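# Nest the small cardboard box inside the larger one

## Task

Inside the pink tray, set the bigger cardboard box upright with its opening facing up, then lower the smaller box, also opening up, into the bigger one until it is fully seated inside.

## Robot and tools

Robot: two arms, left_arm and right_arm. Each ends in a five-finger hand. right_arm has a right hand, and left_arm has a mirrored left hand. Base positions in the scene frame are: left_arm (-0.027, +0.292, -0.003) m, right_arm (-0.007, -0.374, +0.002) m. Both bases are turned only slightly about z. A fixed post stands behind the arms. Loose objects may sometimes get a brief nudge.

Scene frame: the origin is at table-top height, halfway between the arms' nominal bases. +z is up, +x points out over the table, and +y is toward left_arm. Image sides do not match these names.

Hand point: a point fixed to the palm, 0.05 m in front of it and 0.15 m from the wrist face along the fingers. Its +z runs along the straight fingers and +y points out of the palm. On the right hand, +x points across the palm away from the thumb. On the left hand, +x points toward the thumb. Straight fingertips reach 0.06 to 0.07 m past the point along +z, and the finger centre lines sit 0.06 m toward -y. A wrist bracket on the little-finger side reaches 0.10 m across the palm and can strike things.

Row layout: every row has 28 numbers, each in [-1, 1], and both arms are always included. The first 14 are left_arm: dx, dy, dz, rx, ry, rz, thumb_turn, thumb_bend, index, middle, ring, little, force_limit, speed. The next 14 are right_arm in the same order. Readings hand_measured, hand_stopped_by and hand_load_n list the six motors in this same order.

Pose numbers (dx..rz) are offsets, not poses. They are measured along scene-frame axes from the arm's Hand target as it stood when the action or move began. 1.0 equals 0.6 m of travel or 180 degrees. rx, ry, rz form a single rotation vector, turning about the Hand target position. All rows of one action, and all rows of one move, count from that same start, so repeating an offset keeps moving the arm. A translation longer than 1.0 is scaled back along its direction. Six zeros ask nothing new of that arm.

Hand numbers are absolute targets, not offsets.
- thumb_turn: -1 is beside the palm, +1 is in front, opposite the fingers.
- thumb_bend and the four fingers: -1 is straight, +1 is fully bent or curled.
- force_limit: -1 means about 0 N at the fingertip, +1 means 10 N (15 N for the two thumb motors), linear in between.
- speed: near zero at -1, rising to full speed at +0.48, full above that. A full travel takes 0.49 s at full speed.
There is no "unchanged" value. To leave a hand as it is, repeat the last hand numbers actually run for it. Before any have run, send its hand_measured plus hand_force_limit and hand_speed.

execute_actions(actions, cameras): actions is a list of actions. Each action is a list of up to 15 rows, one per 1/30 s step, and a short action repeats its last row. cameras lists names (cam_high, cam_low, cam_left_wrist, cam_right_wrist) or ["all"]. An empty actions list returns images by default.

move(target, speed, blend, blocking, cameras): target is one row or up to 15 rows. Every row's offsets count from the Hand targets at the move's start, not from the previous row. The hand point follows a straight path there, taking the shorter turn. speed is the top path speed in m/s, from 0.002 to 4.3, default 0.25. Turning is capped at twice that number in rad/s. Give one value, or one per target. blend is a corner-rounding distance in m; 0, the default, stops at each target. Set blocking=false to get the result after about 0.5 s while the move continues. The whole move is capped at 10 s. Paths do not avoid obstacles or the other arm. Faster moves lag, stray and hit harder. Hand numbers in a row are sent when that target is reached. The result adds a "move:" line showing the ending (done, off_target, moving, held, fault) and any limits (paced = pose clipped, held = a check withheld steps).

wait(seconds): 0 to 3600. Lets time pass and any running move continue. stop(): brakes a running move. zoom_image(camera, region [x0,y0,x1,y1]): enlarges part of the newest image from that camera, at most 504 px per side. show_instructions(): shows the reference pages. finished_scene(scene=1): ends the scene permanently.

Results give, per arm: end_effector_position (m) and end_effector_quat_wxyz in the scene frame, the Hand target, joint positions, velocities and torques, and hand_measured, hand_stopped_by (moving, target, force, stalled, fault), hand_load_n (positive means the finger is pushed open), hand_force_limit and hand_speed. Action calls also list positions at some steps. MOTOR HOT and FAULT lines warn about heat and stops.

Behaviour to expect:
- In free air a hand often rests 1 to 3 cm (up to 5 cm) short of its command, usually lower. A later execute_actions call, even with zero pose numbers, asks for the target again. Otherwise send the remaining distance as an offset.
- Orientation commands are clipped to 40 degrees from the current orientation at each step.
- A blocked arm keeps pushing. To release it, command back past the hand point.
- With the thumb in front, a grasp fits objects 0.035 to 0.065 m thick. A thumb-index pinch can take a light object up to about 0.08 m.
- Index fingertip position as (y, z) from the hand point: (-0.060, +0.058) straight, (-0.001, +0.020) half closed, (-0.011, -0.042) closed.
- A motor starts only when its target changes by at least 0.002. It stops at the target or at force_limit, then locks.
- To squeeze harder, raise force_limit and send a more-closed target. For a gentle grip, close with speed at -0.94 or below.
- Holding loads, stretching out or pushing heats motors. At 100 °C the arm drops for 30 to 60 s.

Joint ranges (rad): waist ±2.880, shoulder 0 to 3.142, elbow 0 to 3.019, wrist pitch -1.693 to 1.571, wrist yaw ±1.571, wrist roll ±2.094.

Avoid:
- dropping the boxes, even slightly, or releasing one while it moves;
- anything falling off or being left off the table;
- slamming into the tray, table or post;
- the two hands or arms touching each other;
- overloading fingers by prying or fast swings.

Each tool is called after "Call:" in YAML: its name, and indented under it one key for each argument.

Reference images:

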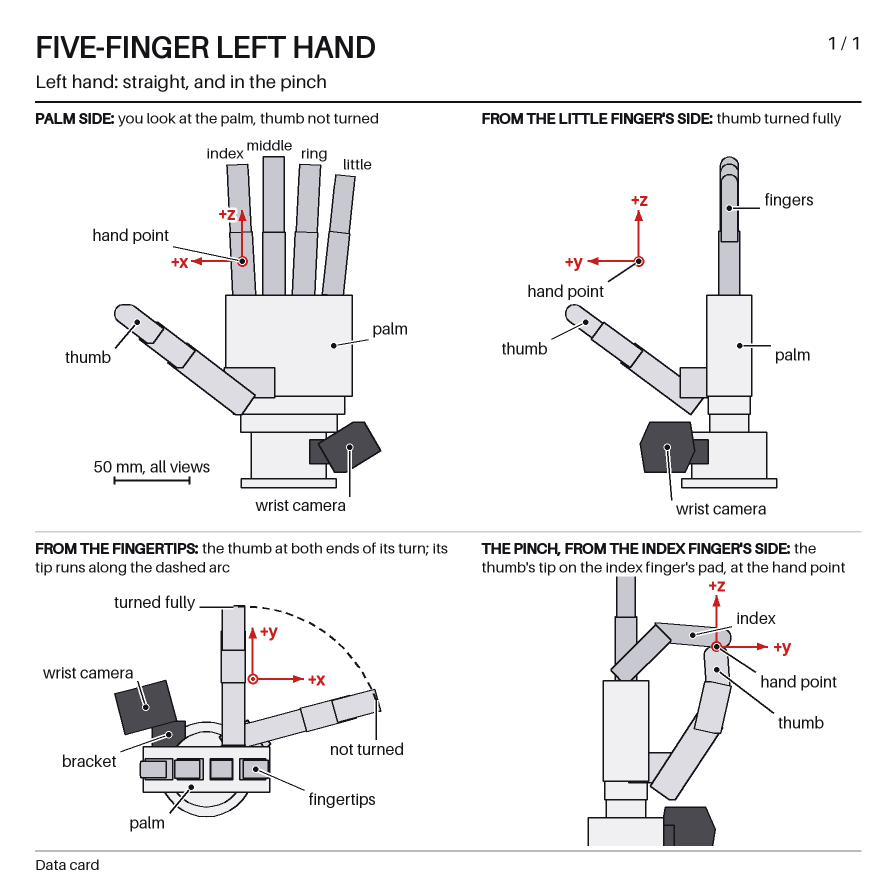

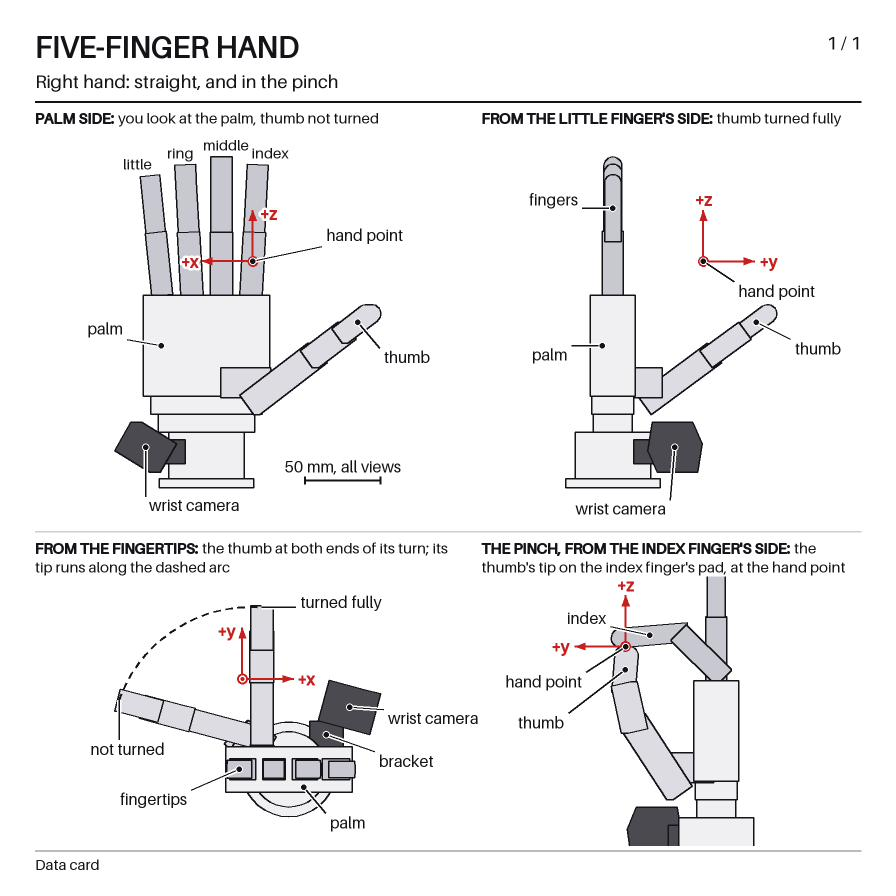

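## Session

Call:
execute_actions:
  actions: []

Scene clock: 0.00 s.
left_arm: end_effector_position=(+0.4722, +0.5321, +0.3592) hand_measured=(-1.000, -1.000, -1.000, -1.000, -1.000, -1.000) hand_load_n=(+0.0, +0.0, +0.0, +0.0, +0.0, +0.0) hand_stopped_by=(target, target, target, target, target, target) hand_force_limit=0.00 hand_speed=-0.80 end_effector_quat_wxyz=(+0.613, +0.023, +0.740, -0.276) | right_arm: end_effector_position=(+0.4885, -0.3187, +0.1120) hand_measured=(-1.000, -1.000, -1.000, -1.000, -1.000, -1.000) hand_load_n=(+0.0, +0.0, +0.0, +0.0, +0.0, +0.0) hand_stopped_by=(target, target, target, target, target, target) hand_force_limit=0.00 hand_speed=-0.80 end_effector_quat_wxyz=(-0.227, +0.790, -0.026, +0.569)
Joint positions: left_arm=[0.778 1.262 1.101 -0.096 1.184 1.417] | right_arm=[0.059 1.32 0.475 0.585 -0.224 -1.217]
Joint velocities: within noise
Joint torques (N m): no reading
Heat: left arm: hottest wrist pitch 25 °C; right arm: hottest elbow 25 °C.
Hand target: left_arm +0.4745, +0.5342, +0.3794; +0.623, +0.035, +0.734, -0.266 | right_arm +0.4944, -0.3180, +0.1187; -0.228, +0.786, -0.025, +0.574

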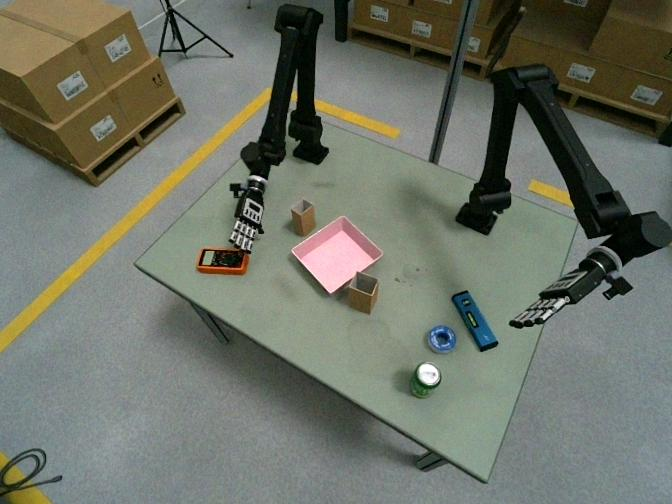

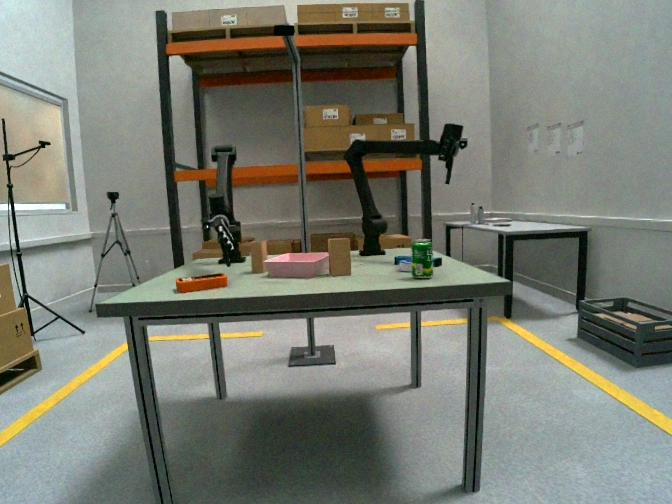

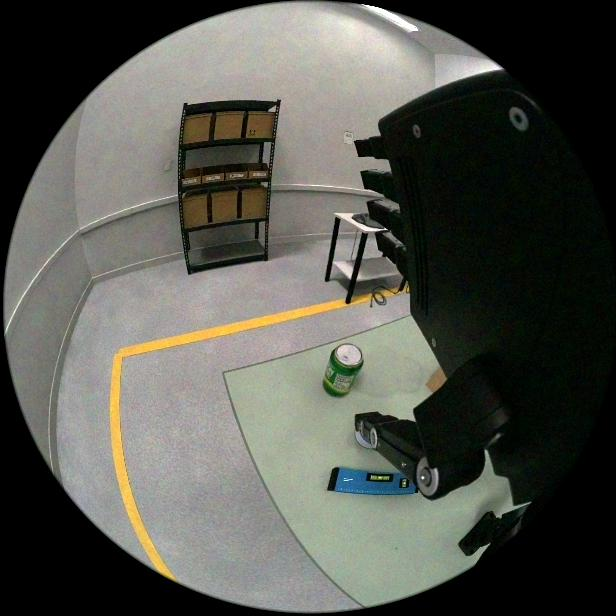

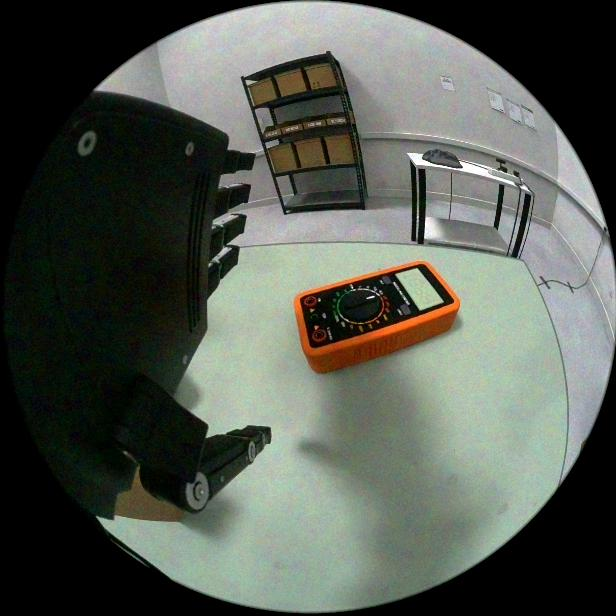

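Call:
zoom_image:
  camera: "cam_high"
  region: [260, 180, 420, 340]

Call:
zoom_image:
  camera: "cam_low"
  region: [220, 220, 380, 320]

Scaled by 3.150.

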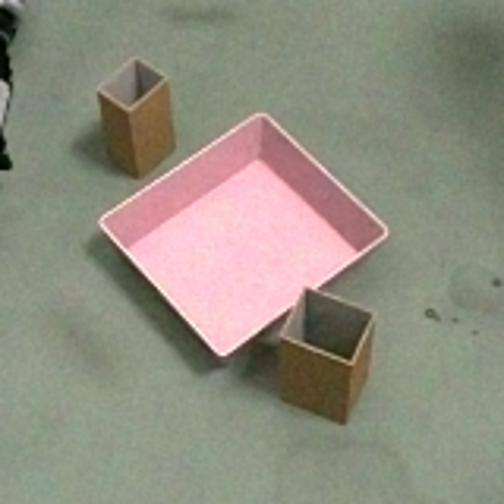

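Scaled by 3.150.

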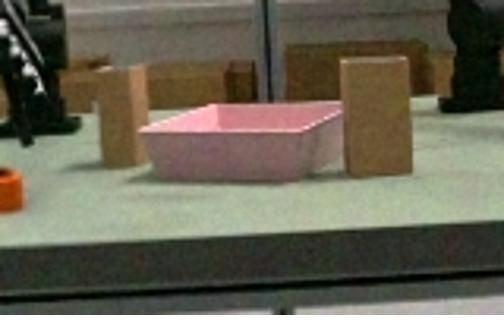

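Call:
zoom_image:
  camera: "cam_high"
  region: [120, 80, 380, 290]

Call:
zoom_image:
  camera: "cam_high"
  region: [340, 120, 600, 330]

Call:
zoom_image:
  camera: "cam_low"
  region: [150, 130, 402, 319]

Scaled by 1.938.

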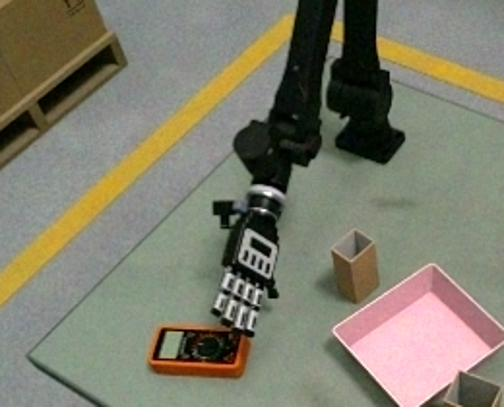

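Scaled by 1.938.

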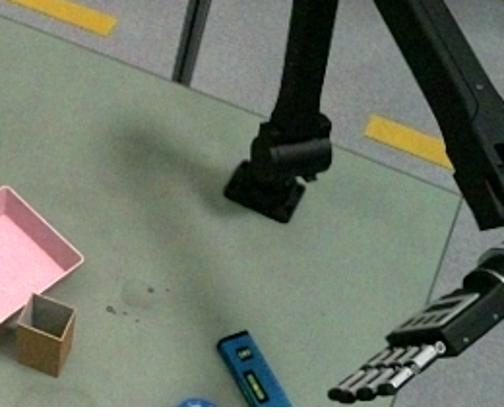

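Scaled by 2.000.

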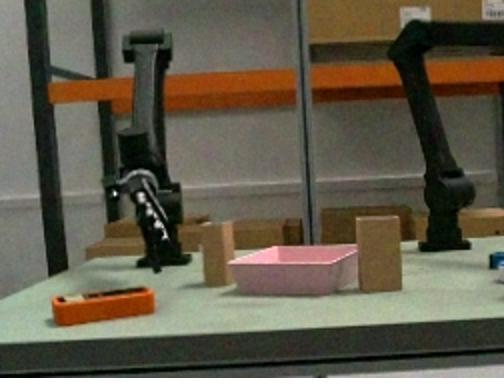

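Call:
move:
  target: [0.0208,-0.7237,-0.033,-0.2302,0.4789,0.4514,-1,-1,-1,-1,-1,-1,0,-0.8,-0.224,0.23,0.2689,0.2028,0.4190,-0.4239,-1,-1,-1,-1,-1,-1,0,-0.8]
  cameras: ["all"]

Scene clock: 65.77 s.
left_arm: end_effector_position=(+0.4815, +0.1081, +0.3392) hand_measured=(-1.000, -1.000, -1.000, -1.000, -1.000, -1.000) hand_load_n=(+0.0, +0.0, +0.0, +0.0, +0.0, +0.5) hand_stopped_by=(target, target, target, target, target, target) hand_force_limit=0.00 hand_speed=-0.80 end_effector_quat_wxyz=(-0.038, +0.753, -0.649, +0.102) | right_arm: end_effector_position=(+0.3495, -0.1799, +0.2731) hand_measured=(-1.000, -1.000, -1.000, -1.000, -1.000, -1.000) hand_load_n=(+0.0, +0.0, +0.0, +0.0, +0.0, +0.0) hand_stopped_by=(target, target, target, target, target, target) hand_force_limit=0.00 hand_speed=-0.80 end_effector_quat_wxyz=(-0.005, -0.684, +0.729, +0.000)
Joint positions: left_arm=[-0.206 1.765 2.092 -1.682 0.024 -0.392] | right_arm=[0.314 1.508 1.577 -1.649 0.004 0.434]
Joint torques (N m): left_arm=[-0.97 -16.32 13.39 0.28 0.21 -0.23] | right_arm=[-2.9 -11.58 12.03 -0.35 0.05 0.04]
Heat: left arm: hottest elbow 34 °C; right arm: hottest elbow 31 °C.
Hand target: left_arm +0.4871, +0.1000, +0.3595; +0.000, +0.752, -0.659, +0.000 | right_arm +0.3600, -0.1800, +0.2799; +0.000, +0.676, -0.737, +0.000
Off the commanded pose: left_arm 0.023 m, 12 deg | right_arm 0.013 m, 1 deg.
joint sent to its limit (left arm) — joint 4 (wrist pitch), lower limit. The joint targets are off in orientation, not in position.
move: off_target (left_arm, right_arm)

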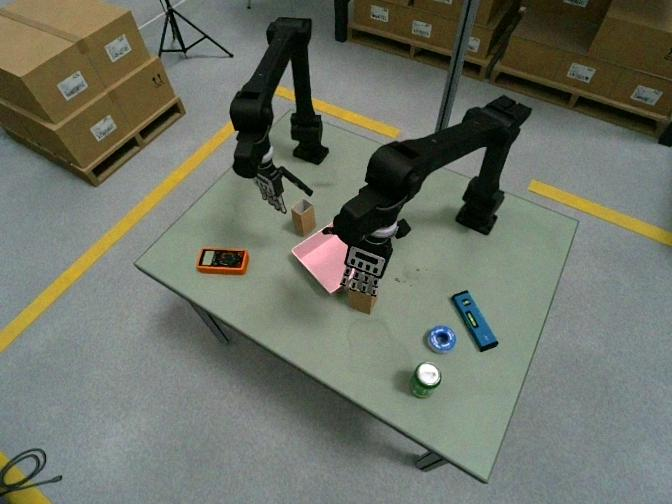

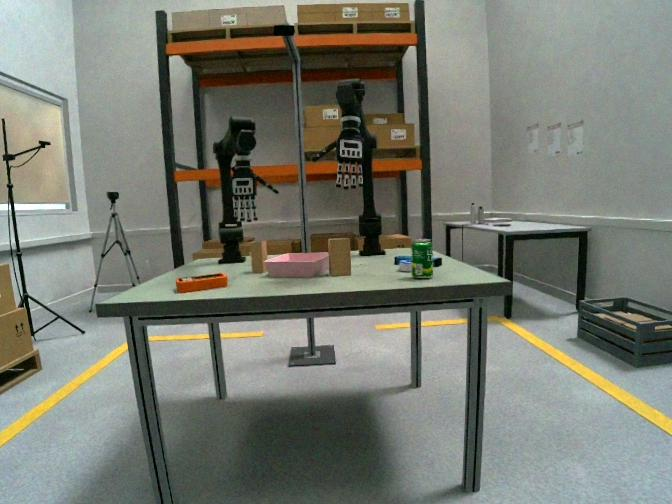

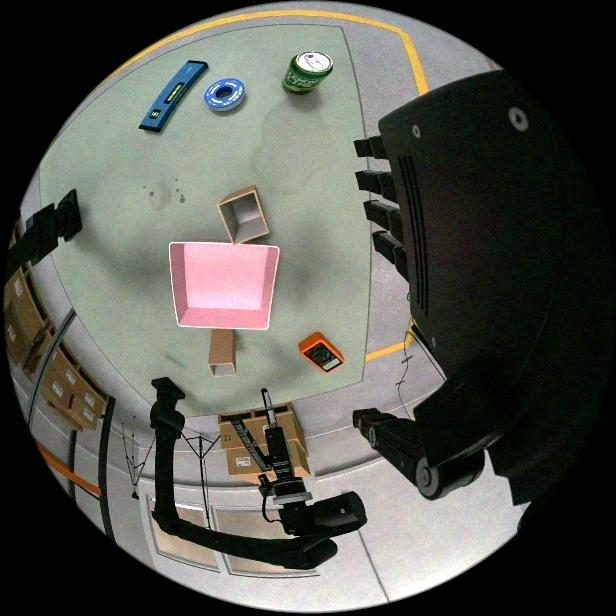

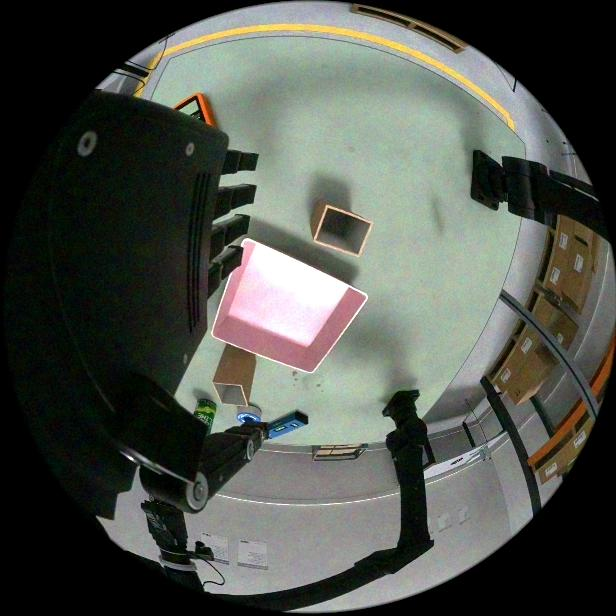

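Call:
zoom_image:
  camera: "cam_right_wrist"
  region: [200, 160, 400, 360]

Call:
zoom_image:
  camera: "cam_left_wrist"
  region: [150, 150, 330, 390]

Call:
zoom_image:
  camera: "cam_high"
  region: [220, 140, 440, 330]

Scaled by 2.520 from the camera's image (finer frame: 880x880).

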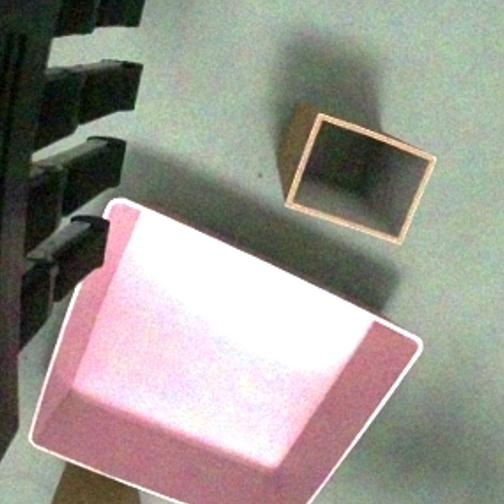

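Scaled by 2.100 from the camera's image (finer frame: 880x880).

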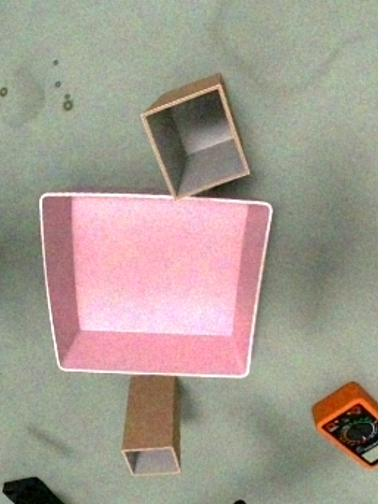

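Scaled by 2.291.

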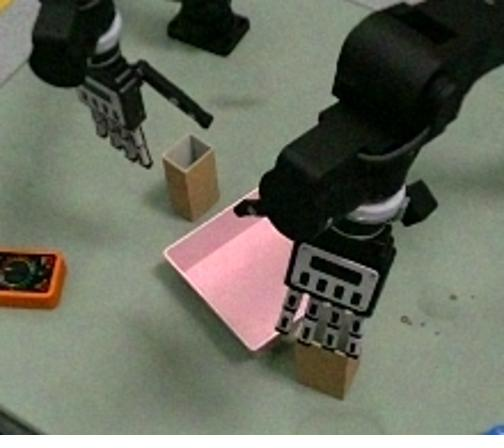

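Call:
move:
  target: [0.022,-0.033,-0.2167,0,0,-0.0256,-1,-1,-1,-1,-1,-1,0,-0.8,0,0,0,0,0,0,-1,-1,-1,-1,-1,-1,0,-0.8]
  cameras: ["all"]

Scene clock: 100.03 s.
left_arm: end_effector_position=(+0.5067, +0.0839, +0.2156) hand_measured=(-1.000, -1.000, -1.000, -1.000, -1.000, -1.000) hand_load_n=(+0.0, +0.0, -0.5, +0.0, +0.0, +0.0) hand_stopped_by=(target, target, target, target, target, target) hand_force_limit=0.00 hand_speed=-0.80 end_effector_quat_wxyz=(+0.004, +0.733, -0.680, -0.005) | right_arm: end_effector_position=(+0.3495, -0.1799, +0.2731) hand_measured=(-1.000, -1.000, -1.000, -1.000, -1.000, -1.000) hand_load_n=(+0.0, +0.0, +0.0, +0.0, +0.0, -0.5) hand_stopped_by=(target, target, target, target, target, target) hand_force_limit=0.00 hand_speed=-0.80 end_effector_quat_wxyz=(-0.005, -0.684, +0.729, +0.000)
Joint positions: left_arm=[-0.246 1.994 2.092 -1.682 0.003 -0.358] | right_arm=[0.314 1.508 1.577 -1.649 0.004 0.434]
Joint torques (N m): left_arm=[-1.08 -21.89 8.79 -0.06 -0.06 0.04] | right_arm=[-2.78 -11.58 12.07 -0.32 0.05 0.06]
Heat: left arm: hottest elbow 34 °C; right arm: hottest elbow 34 °C.
Hand target: left_arm +0.5002, +0.0802, +0.2296; +0.000, +0.725, -0.689, +0.000 | right_arm +0.3600, -0.1800, +0.2799; +0.000, +0.676, -0.737, +0.000
Off the commanded pose: left_arm 0.016 m, 2 deg | right_arm 0.012 m, 1 deg.
joint sent to its limit (left arm) — joint 4 (wrist pitch), lower limit. The joint targets still meet the commanded pose.
move: off_target (left_arm)

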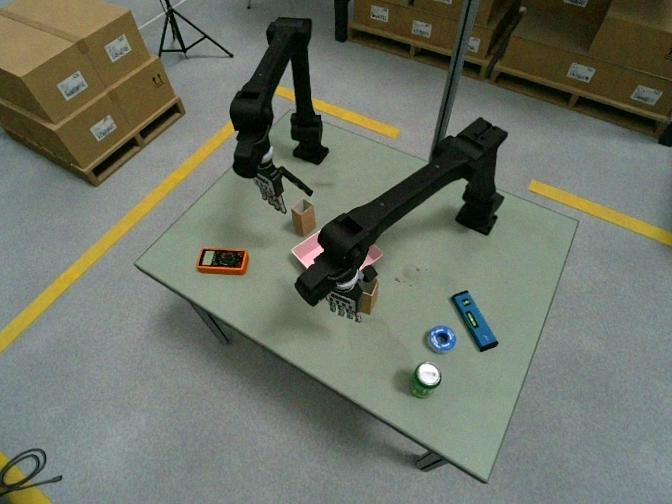

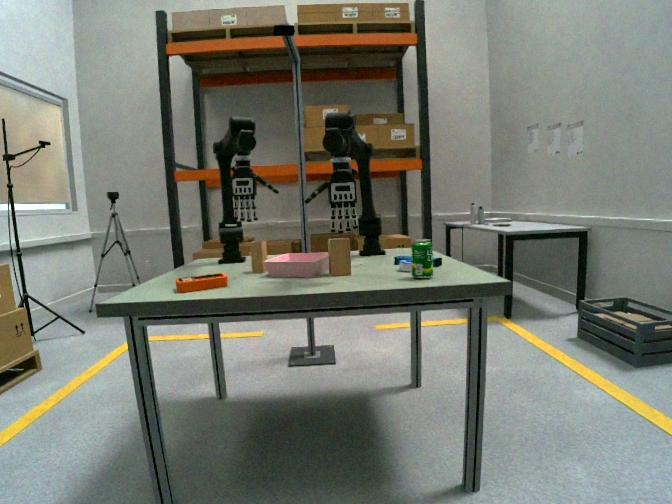

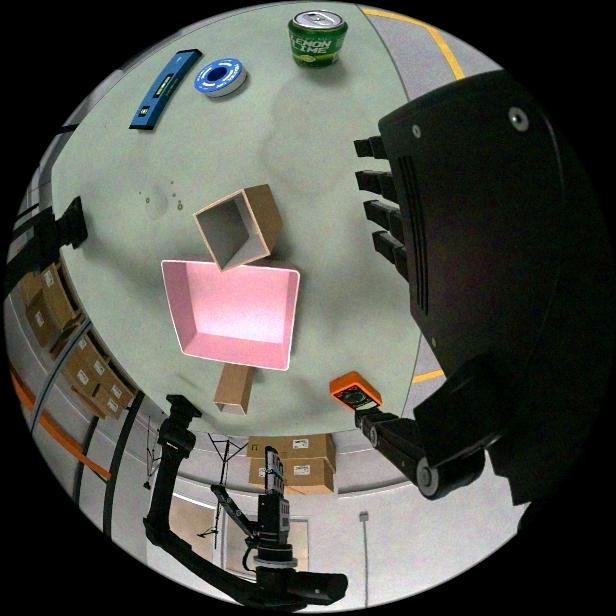

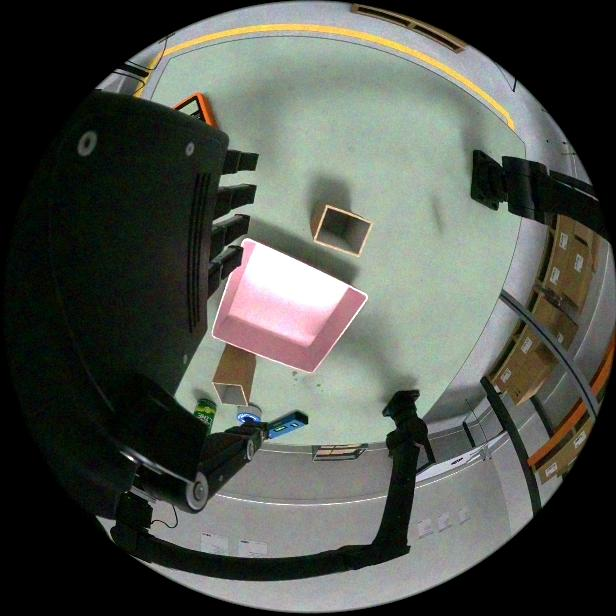

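Call:
zoom_image:
  camera: "cam_high"
  region: [270, 200, 430, 360]

Call:
zoom_image:
  camera: "cam_low"
  region: [250, 170, 410, 290]

Call:
zoom_image:
  camera: "cam_left_wrist"
  region: [140, 120, 460, 420]

Scaled by 3.150.

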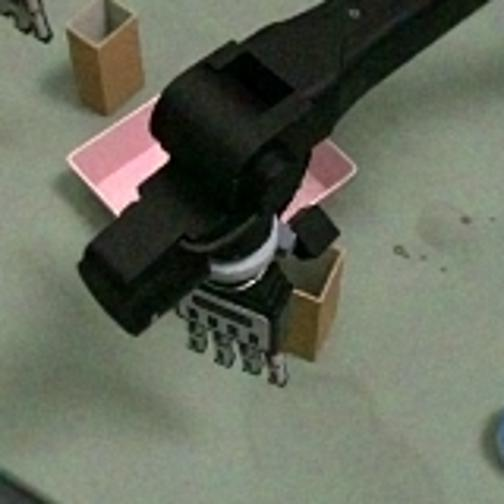

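Scaled by 3.150.

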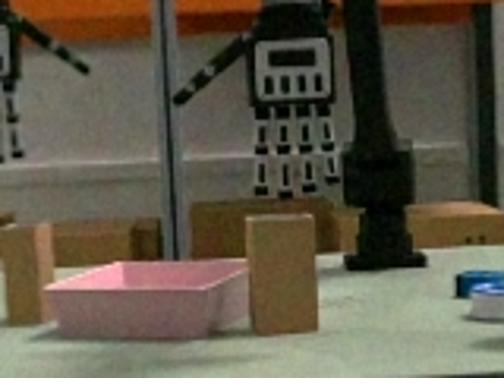

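Scaled by 1.575 from the camera's image (finer frame: 880x880).

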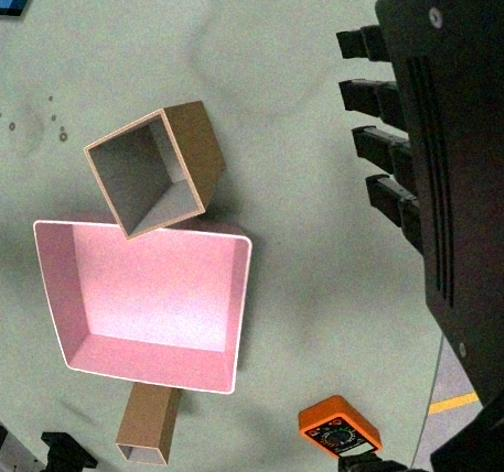

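Call:
move:
  target: [-0.1028,0.035,0,0,0,0,1,-1,-1,-1,-1,-1,0,-0.3,0,0,0,0,0,0,-1,-1,-1,-1,-1,-1,0,-0.8]
  speed: 0.15
  cameras: ["all"]

Scene clock: 132.13 s.
left_arm: end_effector_position=(+0.4402, +0.1037, +0.2274) hand_measured=(+1.000, -1.000, -1.000, -1.000, -1.000, -1.000) hand_load_n=(+0.0, +0.0, +0.0, +0.0, +0.5, +0.0) hand_stopped_by=(target, target, target, target, target, target) hand_force_limit=0.00 hand_speed=-0.30 end_effector_quat_wxyz=(+0.004, +0.732, -0.682, -0.006) | right_arm: end_effector_position=(+0.3495, -0.1799, +0.2731) hand_measured=(-1.000, -1.000, -1.000, -1.000, -1.000, -1.000) hand_load_n=(+0.0, +0.0, +0.0, +0.0, +0.0, +0.0) hand_stopped_by=(target, target, target, target, target, target) hand_force_limit=0.00 hand_speed=-0.80 end_effector_quat_wxyz=(-0.005, -0.684, +0.729, +0.000)
Joint positions: left_arm=[-0.246 1.784 1.814 -1.614 0.002 -0.354] | right_arm=[0.314 1.508 1.577 -1.649 0.004 0.434]
Joint torques (N m): left_arm=[-0.85 -17.73 8.2 0.54 -0.05 0.04] | right_arm=[-2.78 -11.75 12.03 -0.34 0.05 0.07]
Heat: left arm: hottest elbow 32 °C; right arm: hottest elbow 37 °C.
Hand target: left_arm +0.4385, +0.1012, +0.2295; +0.000, +0.725, -0.689, +0.000 | right_arm +0.3600, -0.1800, +0.2799; +0.000, +0.676, -0.737, +0.000
Off the commanded pose: left_arm 0.004 m, 1 deg | right_arm 0.012 m, 1 deg.
move: done

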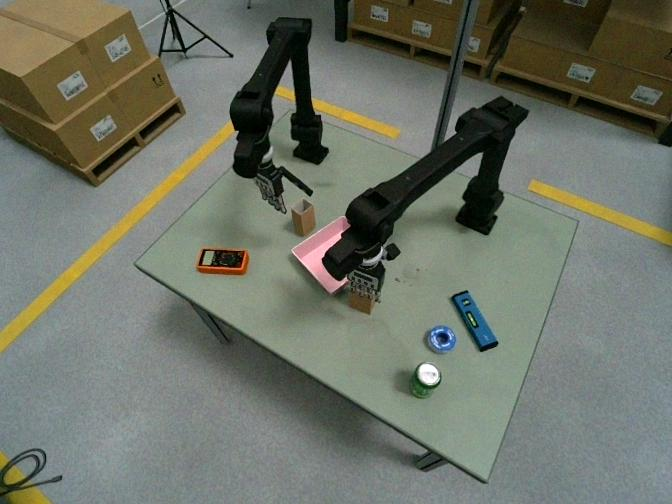

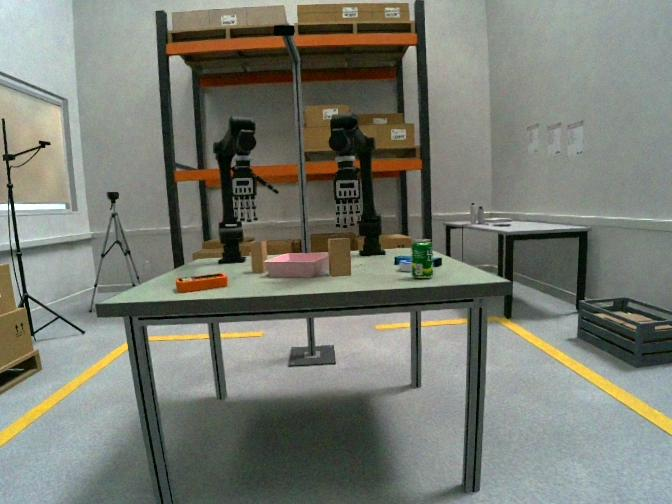

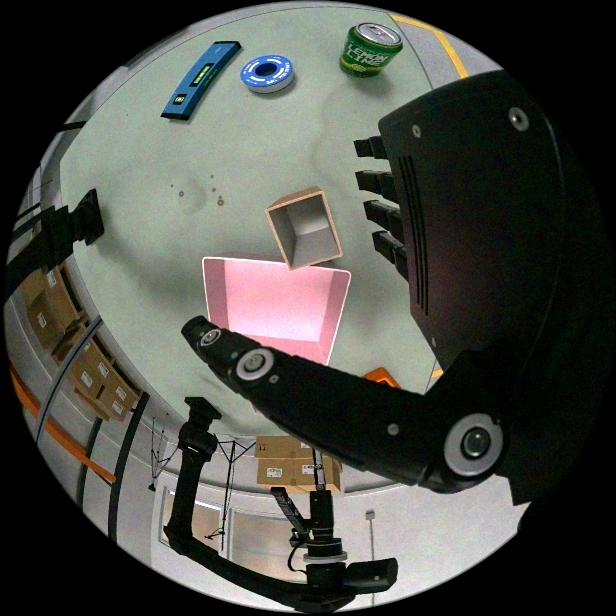

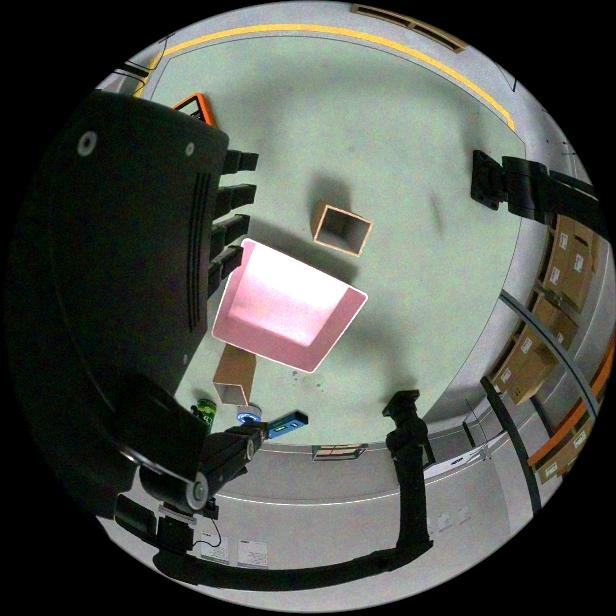

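Call:
zoom_image:
  camera: "cam_left_wrist"
  region: [240, 130, 420, 310]

Call:
zoom_image:
  camera: "cam_high"
  region: [310, 220, 430, 340]

Call:
zoom_image:
  camera: "cam_low"
  region: [280, 170, 400, 290]

Scaled by 2.800 from the camera's image (finer frame: 880x880).

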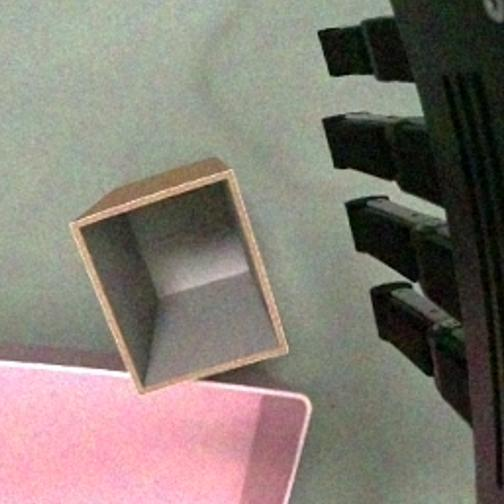

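Scaled by 4.200.

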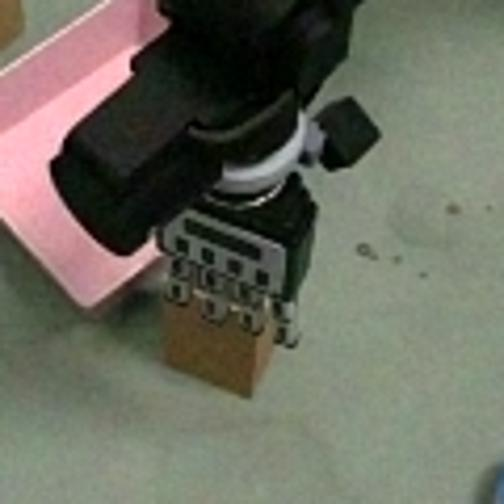

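Scaled by 4.200.

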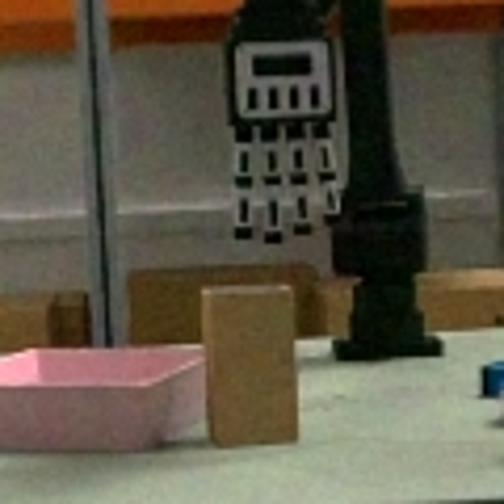

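Call:
move:
  target: [0,0,-0.19,0,0,0,1,-1,-1,-1,-1,-1,0,-0.3,0,0,0,0,0,0,-1,-1,-1,-1,-1,-1,0,-0.8]
  speed: 0.08
  cameras: ["cam_left_wrist","cam_low","cam_high"]

Call:
zoom_image:
  camera: "cam_low"
  region: [280, 170, 400, 290]

Call:
zoom_image:
  camera: "cam_left_wrist"
  region: [180, 130, 480, 430]

Call:
zoom_image:
  camera: "cam_high"
  region: [310, 220, 430, 340]

Scene clock: 143.70 s.
left_arm: end_effector_position=(+0.4391, +0.1040, +0.1176) hand_measured=(+1.000, -1.000, -1.000, -1.000, -1.000, -1.000) hand_load_n=(+0.0, +0.0, +0.0, +0.0, +0.0, +0.0) hand_stopped_by=(target, target, target, target, target, target) hand_force_limit=0.00 hand_speed=-0.30 end_effector_quat_wxyz=(+0.002, +0.732, -0.682, -0.002) | right_arm: end_effector_position=(+0.3495, -0.1799, +0.2731) hand_measured=(-1.000, -1.000, -1.000, -1.000, -1.000, -1.000) hand_load_n=(+0.0, +0.0, +0.0, +0.0, +0.0, +0.0) hand_stopped_by=(target, target, target, target, target, target) hand_force_limit=0.00 hand_speed=-0.80 end_effector_quat_wxyz=(-0.005, -0.684, +0.729, +0.000)
Joint positions: left_arm=[-0.246 1.808 1.558 -1.326 0.002 -0.354] | right_arm=[0.314 1.508 1.577 -1.649 0.004 0.434]
Joint torques (N m): left_arm=[-0.85 -17.14 8.17 0.54 -0.06 0.04] | right_arm=[-2.78 -11.75 12.04 -0.32 0.05 0.08]
Heat: left arm: hottest elbow 32 °C; right arm: hottest elbow 37 °C.
Hand target: left_arm +0.4385, +0.1012, +0.1156; +0.000, +0.725, -0.689, +0.000 | right_arm +0.3600, -0.1800, +0.2799; +0.000, +0.676, -0.737, +0.000
Off the commanded pose: left_arm 0.003 m, 1 deg | right_arm 0.012 m, 1 deg.
move: done
Images, in order (width x height): cam_high 672x504, cam_low 672x504, cam_left_wrist 616x616.

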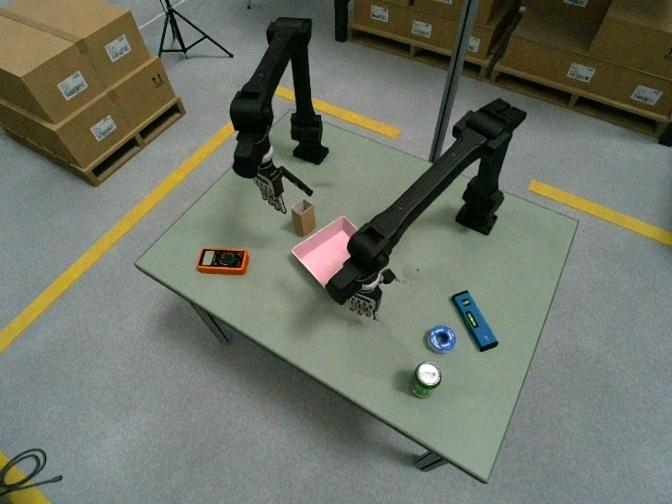

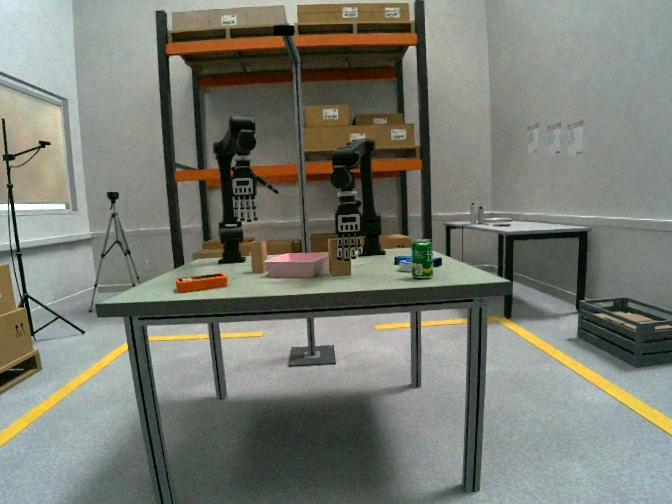

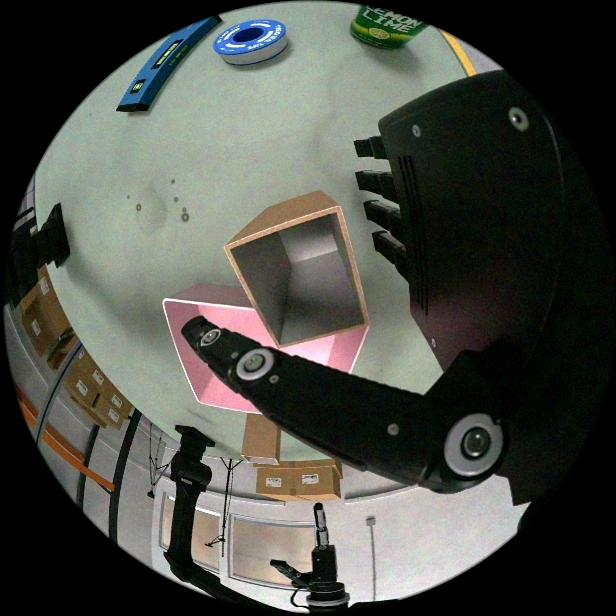

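Scaled by 4.200.

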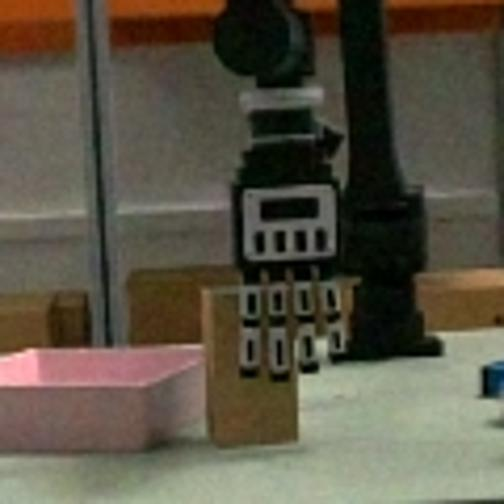

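Scaled by 1.680 from the camera's image (finer frame: 880x880).

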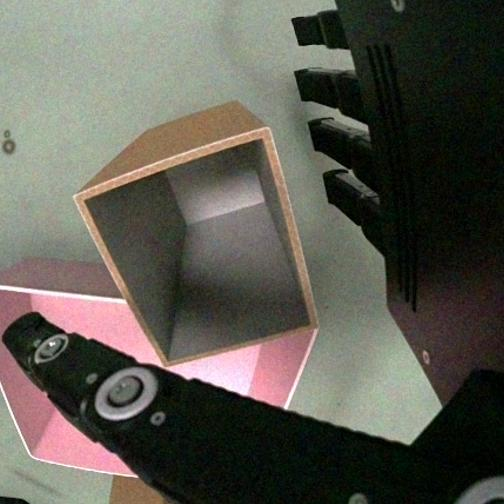

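Scaled by 4.200.

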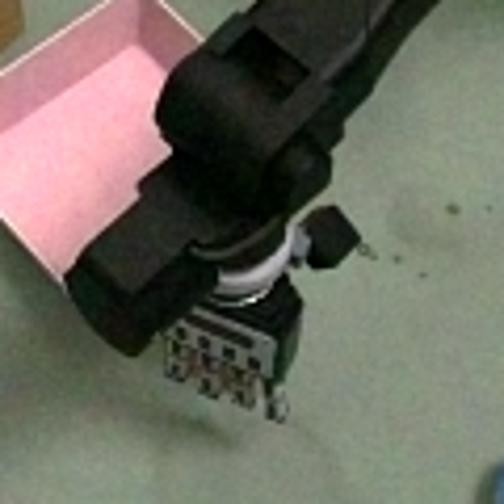

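Call:
move:
  target: [0,-0.0167,-0.05,0,0,0.0083,1,-1,-1,-1,-1,-1,0,-0.3,0,0,0,0,0,0,-1,-1,-1,-1,-1,-1,0,-0.8]
  speed: 0.06
  cameras: ["cam_left_wrist","cam_low","cam_high"]

Call:
zoom_image:
  camera: "cam_low"
  region: [280, 190, 380, 290]

Call:
zoom_image:
  camera: "cam_high"
  region: [320, 240, 420, 340]

Scene clock: 162.80 s.
left_arm: end_effector_position=(+0.4400, +0.0985, +0.0883) hand_measured=(+1.000, -1.000, -1.000, -1.000, -1.000, -1.000) hand_load_n=(+0.0, +0.0, +0.0, +0.0, +0.0, +0.5) hand_stopped_by=(target, target, target, target, target, target) hand_force_limit=0.00 hand_speed=-0.30 end_effector_quat_wxyz=(+0.002, +0.735, -0.678, -0.001) | right_arm: end_effector_position=(+0.3495, -0.1799, +0.2731) hand_measured=(-1.000, -1.000, -1.000, -1.000, -1.000, -1.000) hand_load_n=(+0.0, -0.5, +0.0, +0.0, +0.0, +0.0) hand_stopped_by=(target, target, target, target, target, target) hand_force_limit=0.00 hand_speed=-0.80 end_effector_quat_wxyz=(-0.005, -0.684, +0.729, +0.000)
Joint positions: left_arm=[-0.255 1.833 1.514 -1.255 0.002 -0.37] | right_arm=[0.314 1.508 1.577 -1.649 0.004 0.434]
Joint torques (N m): left_arm=[-1.32 -16.97 7.95 0.54 -0.05 -0.22] | right_arm=[-2.9 -11.52 12 -0.34 0.04 0.07]
Heat: left arm: hottest elbow 32 °C; right arm: hottest elbow 38 °C.
Hand target: left_arm +0.4386, +0.0912, +0.0855; +0.000, +0.734, -0.679, +0.000 | right_arm +0.3600, -0.1800, +0.2799; +0.000, +0.676, -0.737, +0.000
Off the commanded pose: left_arm 0.008 m, 0 deg | right_arm 0.012 m, 1 deg.
move: done
Images, in order (width x height): cam_high 672x504, cam_low 672x504, cam_left_wrist 616x616.

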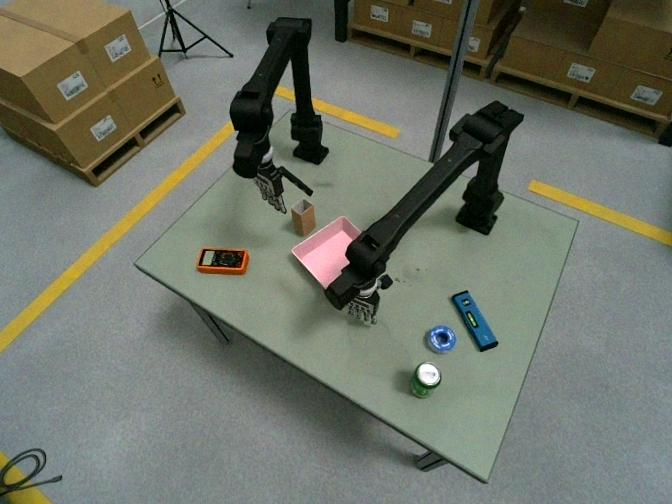

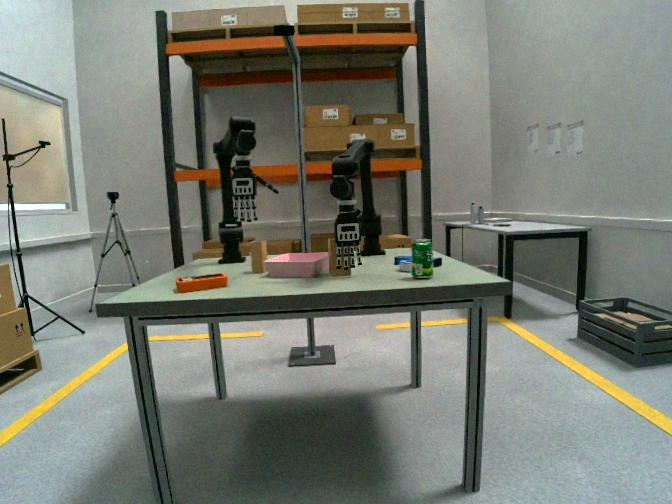

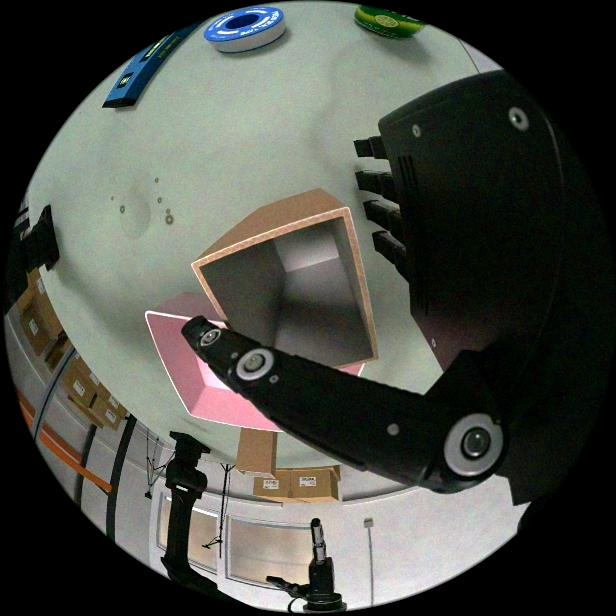

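Scaled by 5.040.

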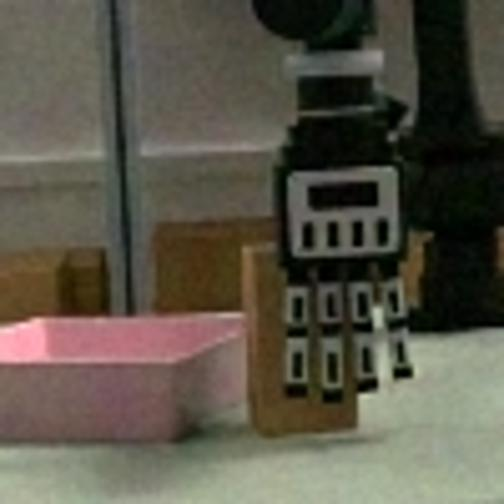

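Scaled by 5.040.

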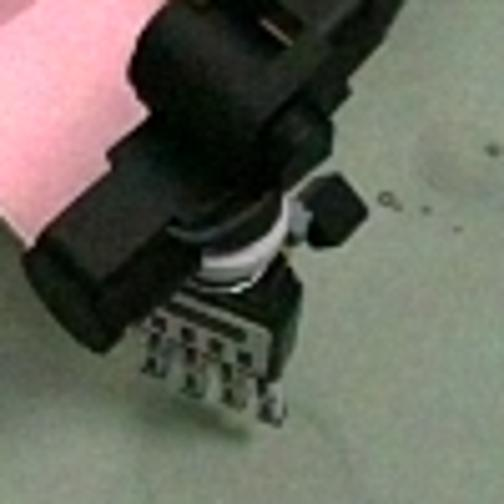

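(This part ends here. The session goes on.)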